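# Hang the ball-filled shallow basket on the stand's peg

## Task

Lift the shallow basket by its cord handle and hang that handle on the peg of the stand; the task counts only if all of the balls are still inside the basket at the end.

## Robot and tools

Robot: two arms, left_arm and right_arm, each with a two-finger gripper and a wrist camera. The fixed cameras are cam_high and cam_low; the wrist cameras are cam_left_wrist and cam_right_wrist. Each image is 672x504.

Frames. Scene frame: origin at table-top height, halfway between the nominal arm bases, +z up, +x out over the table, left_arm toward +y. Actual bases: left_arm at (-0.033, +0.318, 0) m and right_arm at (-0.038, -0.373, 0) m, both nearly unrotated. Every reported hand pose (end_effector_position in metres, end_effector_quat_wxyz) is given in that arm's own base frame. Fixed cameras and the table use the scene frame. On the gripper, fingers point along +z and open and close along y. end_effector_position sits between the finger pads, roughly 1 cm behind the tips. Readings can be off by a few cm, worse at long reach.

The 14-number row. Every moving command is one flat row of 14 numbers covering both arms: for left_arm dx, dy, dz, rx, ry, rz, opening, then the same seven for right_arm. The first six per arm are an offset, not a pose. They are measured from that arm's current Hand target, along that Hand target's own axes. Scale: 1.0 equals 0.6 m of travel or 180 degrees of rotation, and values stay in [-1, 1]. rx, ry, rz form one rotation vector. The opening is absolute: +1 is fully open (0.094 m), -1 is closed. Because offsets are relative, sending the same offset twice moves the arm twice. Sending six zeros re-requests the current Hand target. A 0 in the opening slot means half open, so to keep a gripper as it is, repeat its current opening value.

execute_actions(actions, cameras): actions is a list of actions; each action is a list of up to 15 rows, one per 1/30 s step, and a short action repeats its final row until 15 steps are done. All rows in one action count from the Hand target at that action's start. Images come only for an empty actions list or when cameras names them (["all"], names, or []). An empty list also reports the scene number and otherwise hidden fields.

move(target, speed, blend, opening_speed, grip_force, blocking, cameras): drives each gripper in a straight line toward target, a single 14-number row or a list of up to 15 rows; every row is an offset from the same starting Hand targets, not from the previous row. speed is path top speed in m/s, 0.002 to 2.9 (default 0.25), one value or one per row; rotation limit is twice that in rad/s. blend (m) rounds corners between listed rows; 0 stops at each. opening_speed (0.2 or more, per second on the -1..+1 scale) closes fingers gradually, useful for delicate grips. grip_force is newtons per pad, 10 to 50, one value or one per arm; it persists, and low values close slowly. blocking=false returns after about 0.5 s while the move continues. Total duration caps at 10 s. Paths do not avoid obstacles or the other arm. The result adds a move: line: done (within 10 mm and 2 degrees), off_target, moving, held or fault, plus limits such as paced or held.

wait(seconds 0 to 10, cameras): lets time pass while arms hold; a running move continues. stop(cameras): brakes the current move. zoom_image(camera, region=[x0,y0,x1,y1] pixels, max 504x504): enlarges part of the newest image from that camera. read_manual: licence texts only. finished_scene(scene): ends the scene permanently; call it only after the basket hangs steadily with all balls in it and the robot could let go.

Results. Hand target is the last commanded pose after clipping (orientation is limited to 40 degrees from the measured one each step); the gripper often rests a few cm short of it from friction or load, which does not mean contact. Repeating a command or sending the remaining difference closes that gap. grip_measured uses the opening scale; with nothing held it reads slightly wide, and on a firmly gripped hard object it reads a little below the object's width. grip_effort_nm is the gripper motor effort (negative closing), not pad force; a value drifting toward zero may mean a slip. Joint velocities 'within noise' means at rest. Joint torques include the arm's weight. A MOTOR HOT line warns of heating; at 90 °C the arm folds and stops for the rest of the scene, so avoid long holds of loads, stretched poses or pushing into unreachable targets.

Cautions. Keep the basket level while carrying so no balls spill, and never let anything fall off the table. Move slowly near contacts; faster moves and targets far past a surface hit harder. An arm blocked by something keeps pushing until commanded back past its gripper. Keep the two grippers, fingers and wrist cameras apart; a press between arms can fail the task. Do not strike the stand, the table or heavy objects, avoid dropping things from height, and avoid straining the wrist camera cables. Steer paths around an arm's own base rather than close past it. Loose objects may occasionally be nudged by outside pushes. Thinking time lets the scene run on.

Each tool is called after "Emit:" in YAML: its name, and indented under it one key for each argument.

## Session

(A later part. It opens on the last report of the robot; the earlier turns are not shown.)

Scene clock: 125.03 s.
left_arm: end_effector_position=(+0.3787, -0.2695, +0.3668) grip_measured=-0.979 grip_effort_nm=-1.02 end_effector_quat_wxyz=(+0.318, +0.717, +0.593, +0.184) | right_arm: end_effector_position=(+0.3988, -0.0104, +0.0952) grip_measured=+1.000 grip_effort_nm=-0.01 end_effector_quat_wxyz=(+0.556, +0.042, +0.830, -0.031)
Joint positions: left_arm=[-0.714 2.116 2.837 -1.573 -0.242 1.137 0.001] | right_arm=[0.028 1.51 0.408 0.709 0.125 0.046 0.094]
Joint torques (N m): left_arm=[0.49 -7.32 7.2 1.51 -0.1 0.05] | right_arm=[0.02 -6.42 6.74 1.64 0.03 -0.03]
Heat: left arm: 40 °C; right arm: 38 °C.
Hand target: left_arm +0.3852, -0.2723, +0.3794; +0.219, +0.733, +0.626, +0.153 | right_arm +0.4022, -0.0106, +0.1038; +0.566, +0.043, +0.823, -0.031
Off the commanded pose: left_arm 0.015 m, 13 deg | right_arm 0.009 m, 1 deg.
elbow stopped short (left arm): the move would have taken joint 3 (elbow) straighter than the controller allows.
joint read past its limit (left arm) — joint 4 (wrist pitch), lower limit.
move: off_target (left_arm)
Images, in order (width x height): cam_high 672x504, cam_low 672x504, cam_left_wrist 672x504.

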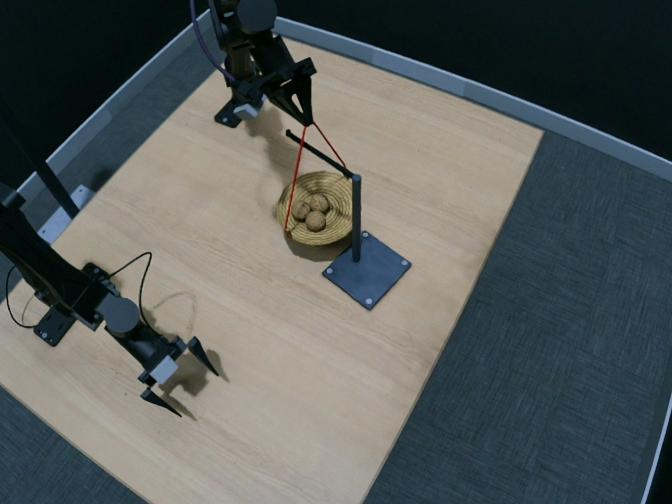

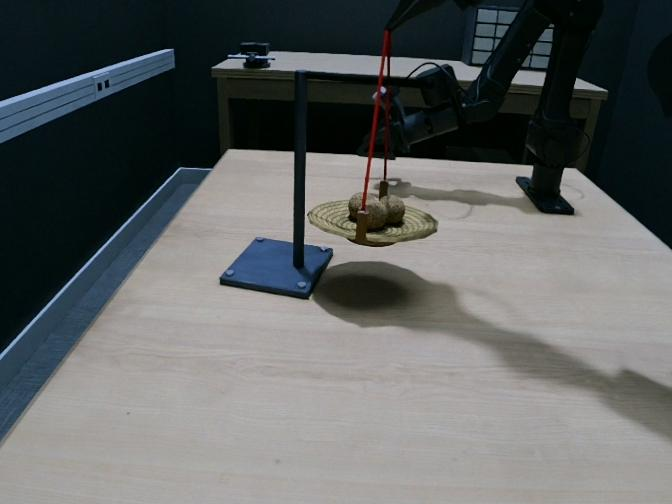

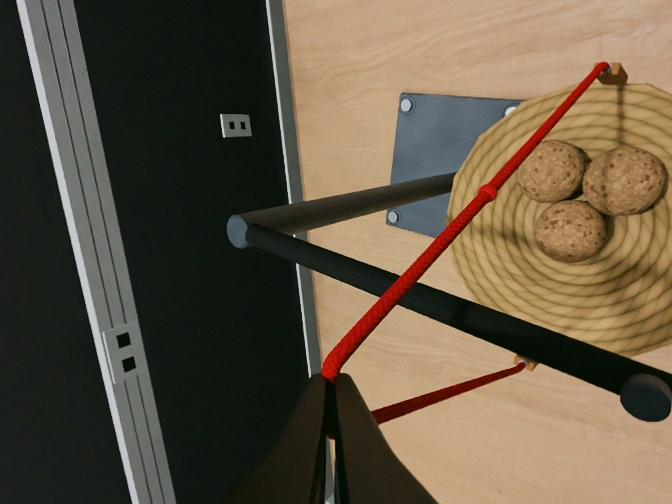

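Emit:
move:
  target: [0.0045,-0.056,0.054,0,0,0,-1,0,0,0,0,0,0,1]
  speed: 0.03
  cameras: ["cam_high","cam_low","cam_left_wrist"]

Emit:
zoom_image:
  camera: "cam_high"
  region: [240, 60, 400, 220]

Emit:
zoom_image:
  camera: "cam_low"
  region: [280, 0, 480, 150]

Scene clock: 134.07 s.
left_arm: end_effector_position=(+0.3789, -0.2704, +0.3168) grip_measured=-0.979 grip_effort_nm=-1.03 end_effector_quat_wxyz=(+0.247, +0.732, +0.613, +0.165) | right_arm: end_effector_position=(+0.3988, -0.0104, +0.0952) grip_measured=+1.000 grip_effort_nm=-0.01 end_effector_quat_wxyz=(+0.556, +0.042, +0.830, -0.031)
Joint positions: left_arm=[-0.714 2.12 2.681 -1.573 -0.239 1.102 0.001] | right_arm=[0.028 1.51 0.408 0.709 0.125 0.046 0.094]
Joint torques (N m): left_arm=[-0.57 -10.95 4.52 1.13 -0.11 -0.09] | right_arm=[0.06 -6.53 6.67 1.6 0.03 -0.05]
Heat: left arm: 40 °C; right arm: 39 °C.
Hand target: left_arm +0.3732, -0.2698, +0.3345; +0.219, +0.733, +0.626, +0.153 | right_arm +0.4022, -0.0106, +0.1038; +0.566, +0.043, +0.823, -0.031
Off the commanded pose: left_arm 0.018 m, 4 deg | right_arm 0.009 m, 1 deg.
elbow stopped short (left arm): the move would have taken joint 3 (elbow) straighter than the controller allows.
joint read past its limit (left arm) — joint 4 (wrist pitch), lower limit.
joint sent to its limit (left arm) — joint 4 (wrist pitch), lower limit. The joint targets are off in orientation, not in position.
move: off_target (left_arm)
Images, in order (width x height): cam_high 672x504, cam_low 672x504, cam_left_wrist 672x504.

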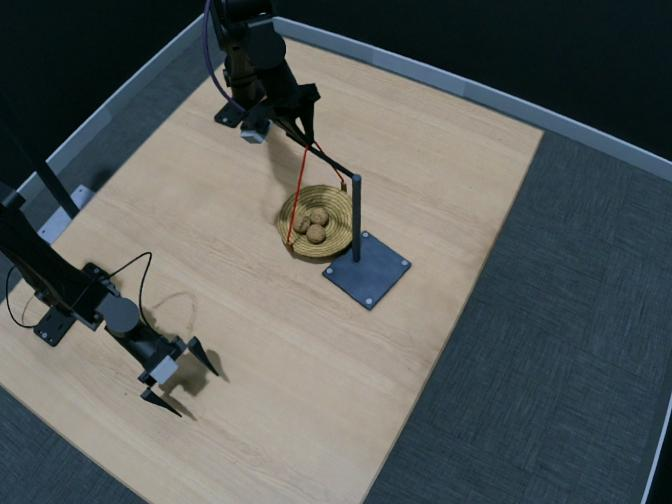

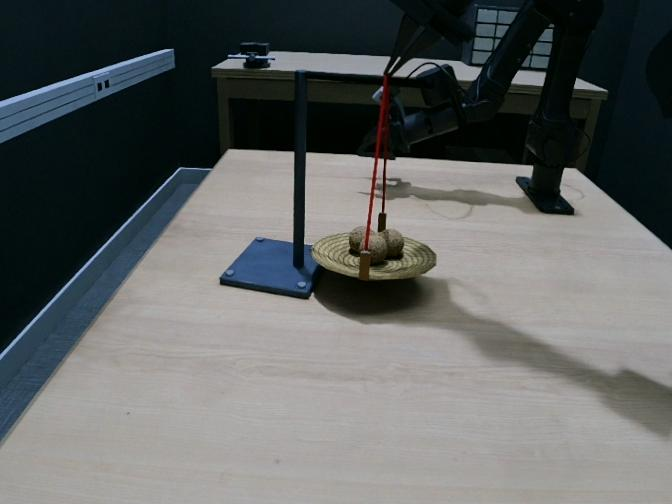

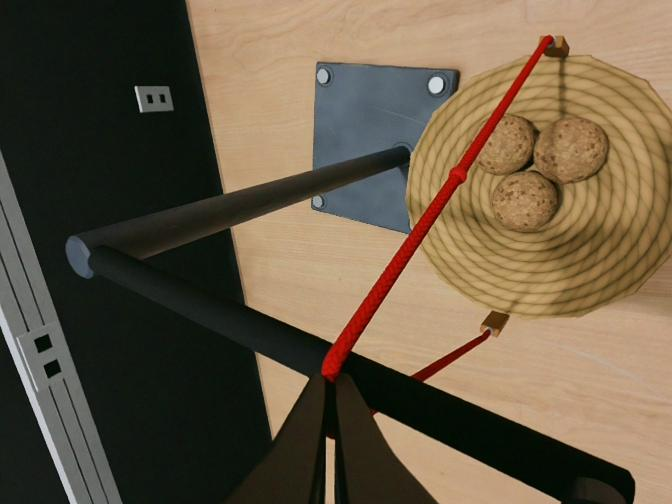

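Scaled by 3.150.

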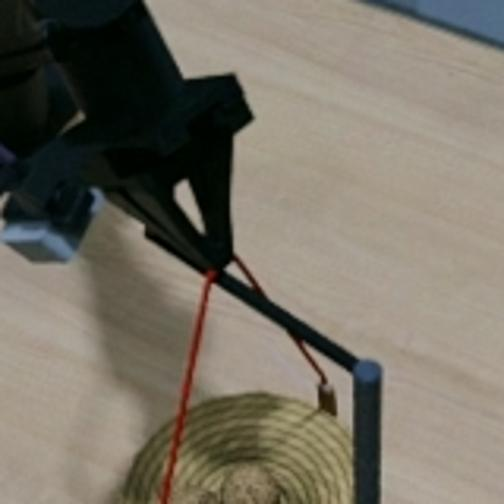

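Scaled by 2.520.

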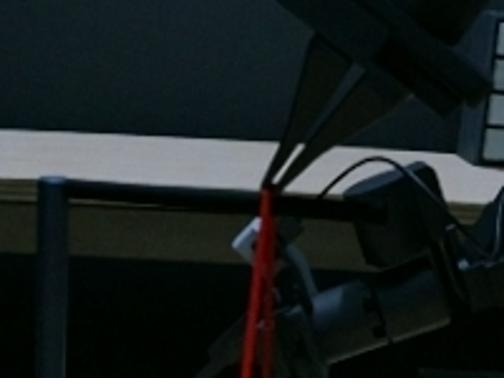

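Emit:
move:
  target:
    - [0,-0.012,-0.019,0,0,0,-1,0,0,0,0,0,0,1]
    - [0.001,-0.02,-0.005,0,0,0,-1,0,0,0,0,0,0,1]
  speed: 0.03
  cameras: ["cam_high","cam_low","cam_left_wrist"]

Emit:
zoom_image:
  camera: "cam_low"
  region: [280, 0, 480, 150]

Scene clock: 140.67 s.
left_arm: end_effector_position=(+0.3708, -0.2724, +0.3162) grip_measured=-0.980 grip_effort_nm=-1.03 end_effector_quat_wxyz=(+0.246, +0.731, +0.615, +0.161) | right_arm: end_effector_position=(+0.3988, -0.0104, +0.0952) grip_measured=+1.000 grip_effort_nm=-0.01 end_effector_quat_wxyz=(+0.556, +0.042, +0.830, -0.031)
Joint positions: left_arm=[-0.729 2.08 2.612 -1.551 -0.239 1.082 0.001] | right_arm=[0.028 1.51 0.408 0.709 0.125 0.046 0.094]
Joint torques (N m): left_arm=[-0.61 -10.95 4.31 0.91 -0.16 -0.09] | right_arm=[-0.03 -6.68 6.8 1.56 0.02 -0.02]
Heat: left arm: 40 °C; right arm: 39 °C.
Hand target: left_arm +0.3616, -0.2673, +0.3308; +0.219, +0.733, +0.626, +0.153 | right_arm +0.4022, -0.0106, +0.1038; +0.566, +0.043, +0.823, -0.031
Off the commanded pose: left_arm 0.018 m, 3 deg | right_arm 0.009 m, 1 deg.
joint sent to its limit (left arm) — joint 4 (wrist pitch), lower limit. The joint targets are off in orientation, not in position.
move: off_target (left_arm)
Images, in order (width x height): cam_high 672x504, cam_low 672x504, cam_left_wrist 672x504.

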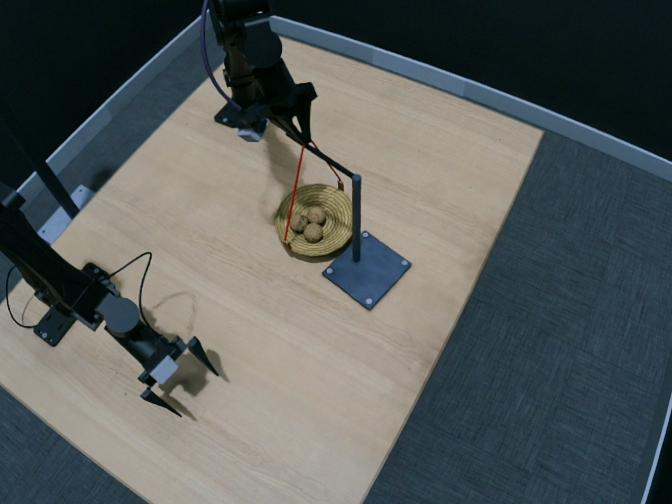

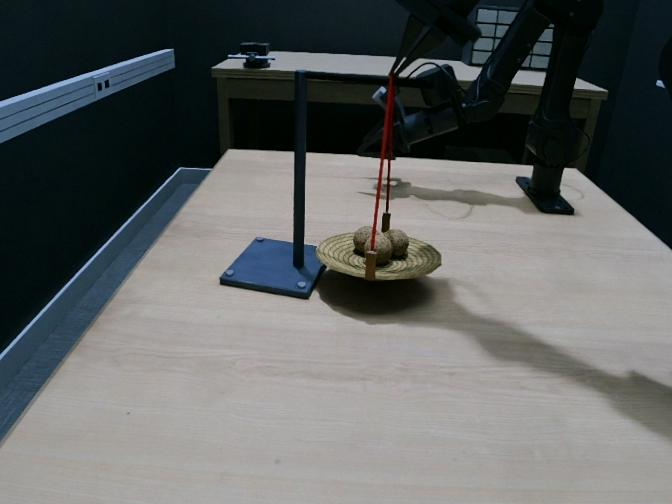

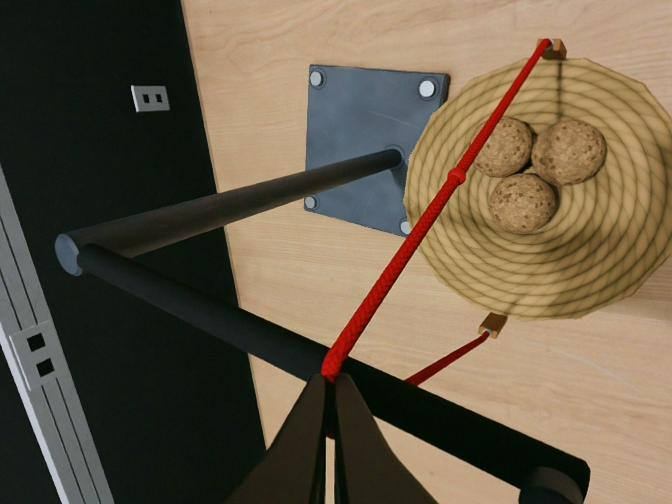

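Scaled by 2.520.

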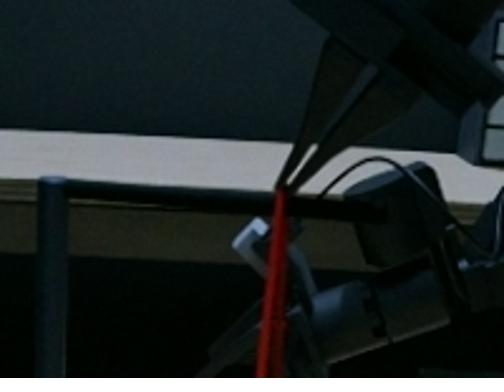

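Emit:
move:
  target: [0,0.003,-0.005,0,0,0,-0.6,0,0,0,0,0,0,1]
  opening_speed: 0.2
  cameras: ["cam_high","cam_low","cam_left_wrist"]

Emit:
zoom_image:
  camera: "cam_low"
  region: [280, 0, 480, 150]

Emit:
zoom_image:
  camera: "cam_high"
  region: [240, 60, 400, 220]

Scene clock: 146.87 s.
left_arm: end_effector_position=(+0.3740, -0.2728, +0.3204) grip_measured=-0.602 grip_effort_nm=0.10 end_effector_quat_wxyz=(+0.255, +0.727, +0.615, +0.167) | right_arm: end_effector_position=(+0.3988, -0.0104, +0.0952) grip_measured=+1.000 grip_effort_nm=-0.01 end_effector_quat_wxyz=(+0.556, +0.042, +0.830, -0.031)
Joint positions: left_arm=[-0.729 2.076 2.612 -1.533 -0.25 1.081 0.019] | right_arm=[0.028 1.51 0.408 0.709 0.125 0.046 0.094]
Joint torques (N m): left_arm=[-0.61 -10.82 5.05 0.76 -0.07 -0.04] | right_arm=[0.23 -6.56 6.86 1.58 0.04 -0.01]
Heat: left arm: 39 °C; right arm: 39 °C.
Hand target: left_arm +0.3617, -0.2672, +0.3343; +0.219, +0.733, +0.626, +0.153 | right_arm +0.4022, -0.0106, +0.1038; +0.566, +0.043, +0.823, -0.031
Off the commanded pose: left_arm 0.019 m, 5 deg | right_arm 0.009 m, 1 deg.
joint sent to its limit (left arm) — joint 4 (wrist pitch), lower limit. The joint targets are off in orientation, not in position.
move: off_target (left_arm)
Images, in order (width x height): cam_high 672x504, cam_low 672x504, cam_left_wrist 672x504.

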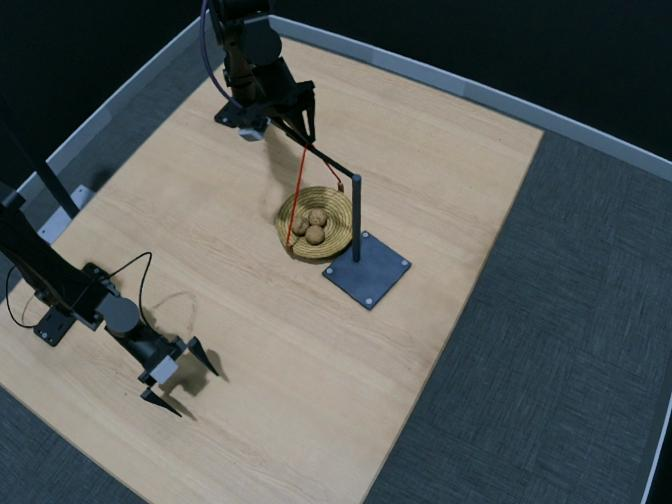

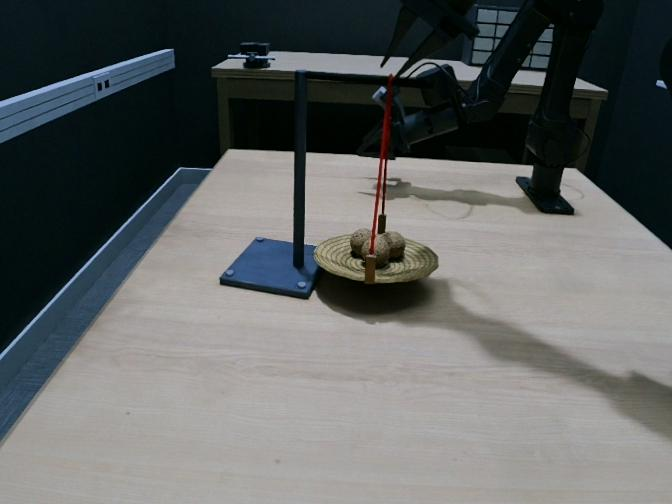

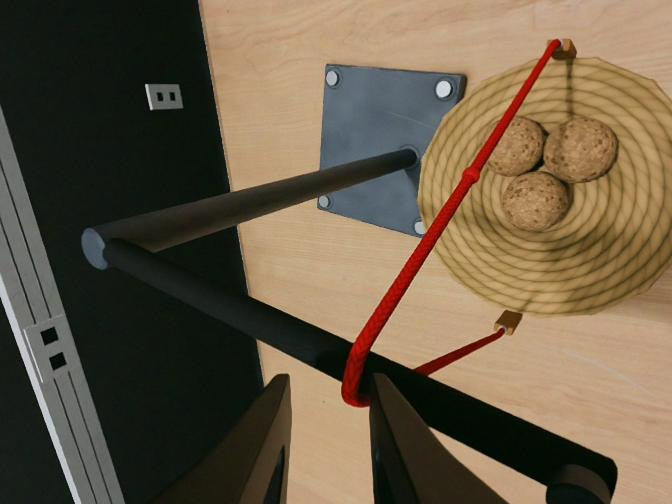

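Scaled by 2.520.

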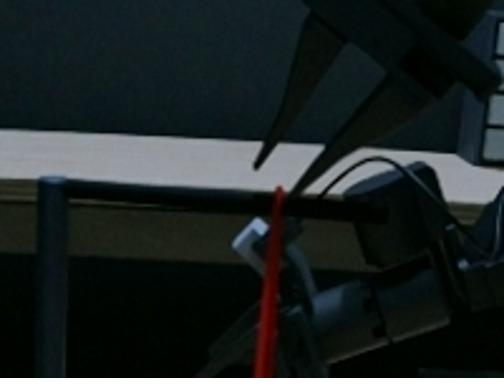

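Scaled by 3.150.

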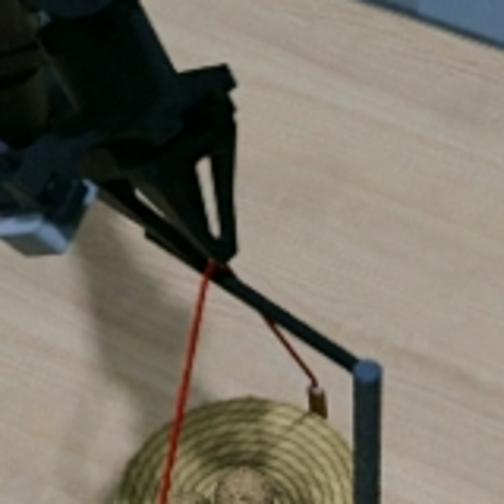

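Emit:
move:
  target:
    - [0,0.057,-0.095,0,0,0,-0.5,0,0,0,0,0,0,1]
    - [0.05,0.057,-0.15,0,0,0,-0.5,0,0,0,0,0,0,1]
  speed: 0.05

Emit:
wait:
  seconds: 2
  cameras: ["cam_high","cam_low"]

Scene clock: 154.10 s.
left_arm: end_effector_position=(+0.3596, -0.2387, +0.4154) grip_measured=-0.501 grip_effort_nm=0.08 end_effector_quat_wxyz=(+0.362, +0.700, +0.580, +0.204) | right_arm: end_effector_position=(+0.3988, -0.0104, +0.0952) grip_measured=+1.000 grip_effort_nm=-0.01 end_effector_quat_wxyz=(+0.556, +0.042, +0.830, -0.031)
Joint positions: left_arm=[-0.689 1.972 2.783 -1.551 -0.243 1.176 0.023] | right_arm=[0.028 1.51 0.408 0.709 0.125 0.046 0.094]
Joint torques (N m): left_arm=[0.5 -9.13 3.69 1.23 -0.02 0.04] | right_arm=[0.18 -6.54 6.82 1.61 0.05 0.04]
Heat: left arm: 39 °C; right arm: 39 °C.
Hand target: left_arm +0.3509, -0.2302, +0.4275; +0.219, +0.733, +0.625, +0.153 | right_arm +0.4022, -0.0106, +0.1038; +0.566, +0.043, +0.823, -0.031
Off the commanded pose: left_arm 0.017 m, 19 deg | right_arm 0.009 m, 1 deg.
joint sent to its limit (left arm) — joint 4 (wrist pitch), lower limit. The joint targets are off in orientation, not in position.
move: off_target (left_arm)

Scene clock: 156.10 s.
left_arm: end_effector_position=(+0.3597, -0.2387, +0.4152) grip_measured=-0.501 grip_effort_nm=0.08 end_effector_quat_wxyz=(+0.362, +0.700, +0.580, +0.204) | right_arm: end_effector_position=(+0.3988, -0.0104, +0.0952) grip_measured=+1.000 grip_effort_nm=-0.01 end_effector_quat_wxyz=(+0.556, +0.042, +0.830, -0.031)
Joint positions: left_arm=[-0.689 1.972 2.783 -1.551 -0.243 1.176 0.023] | right_arm=[0.028 1.51 0.408 0.709 0.125 0.046 0.094]
Joint torques (N m): left_arm=[0.5 -9.13 3.73 1.23 -0.03 0.04] | right_arm=[0.28 -6.72 6.76 1.62 0.04 0.01]
Heat: left arm: 39 °C; right arm: 39 °C.
Hand target: left_arm +0.3509, -0.2302, +0.4276; +0.219, +0.733, +0.625, +0.153 | right_arm +0.4022, -0.0106, +0.1038; +0.566, +0.043, +0.823, -0.031
Tool commands: left_gripper/opening=-0.5 right_gripper/opening=+1.0
Off the commanded pose: left_arm 0.017 m, 19 deg | right_arm 0.009 m, 1 deg.
wait: 2.00 s; at rest by 0.17 s
Images, in order (width x height): cam_high 672x504, cam_low 672x504.

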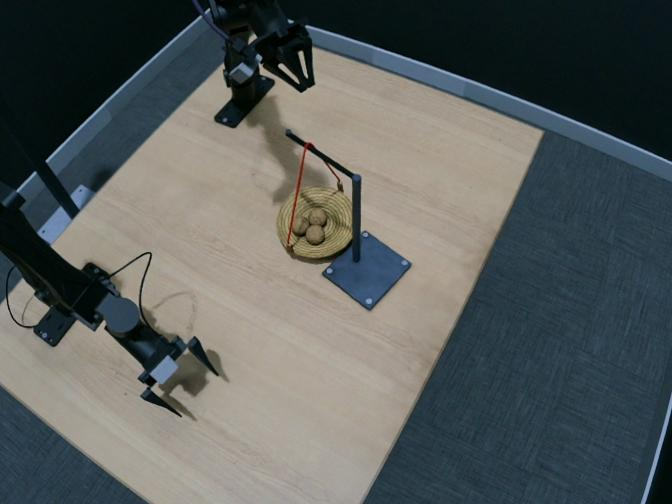

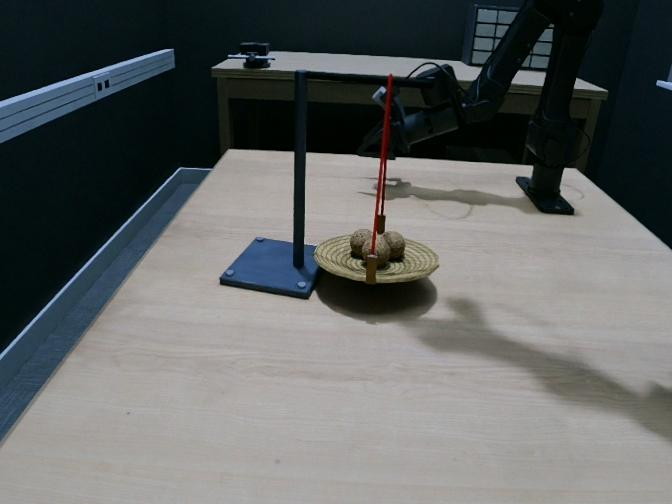

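Emit:
finished_scene:
  scene: 2

The scene is finished: the task was done.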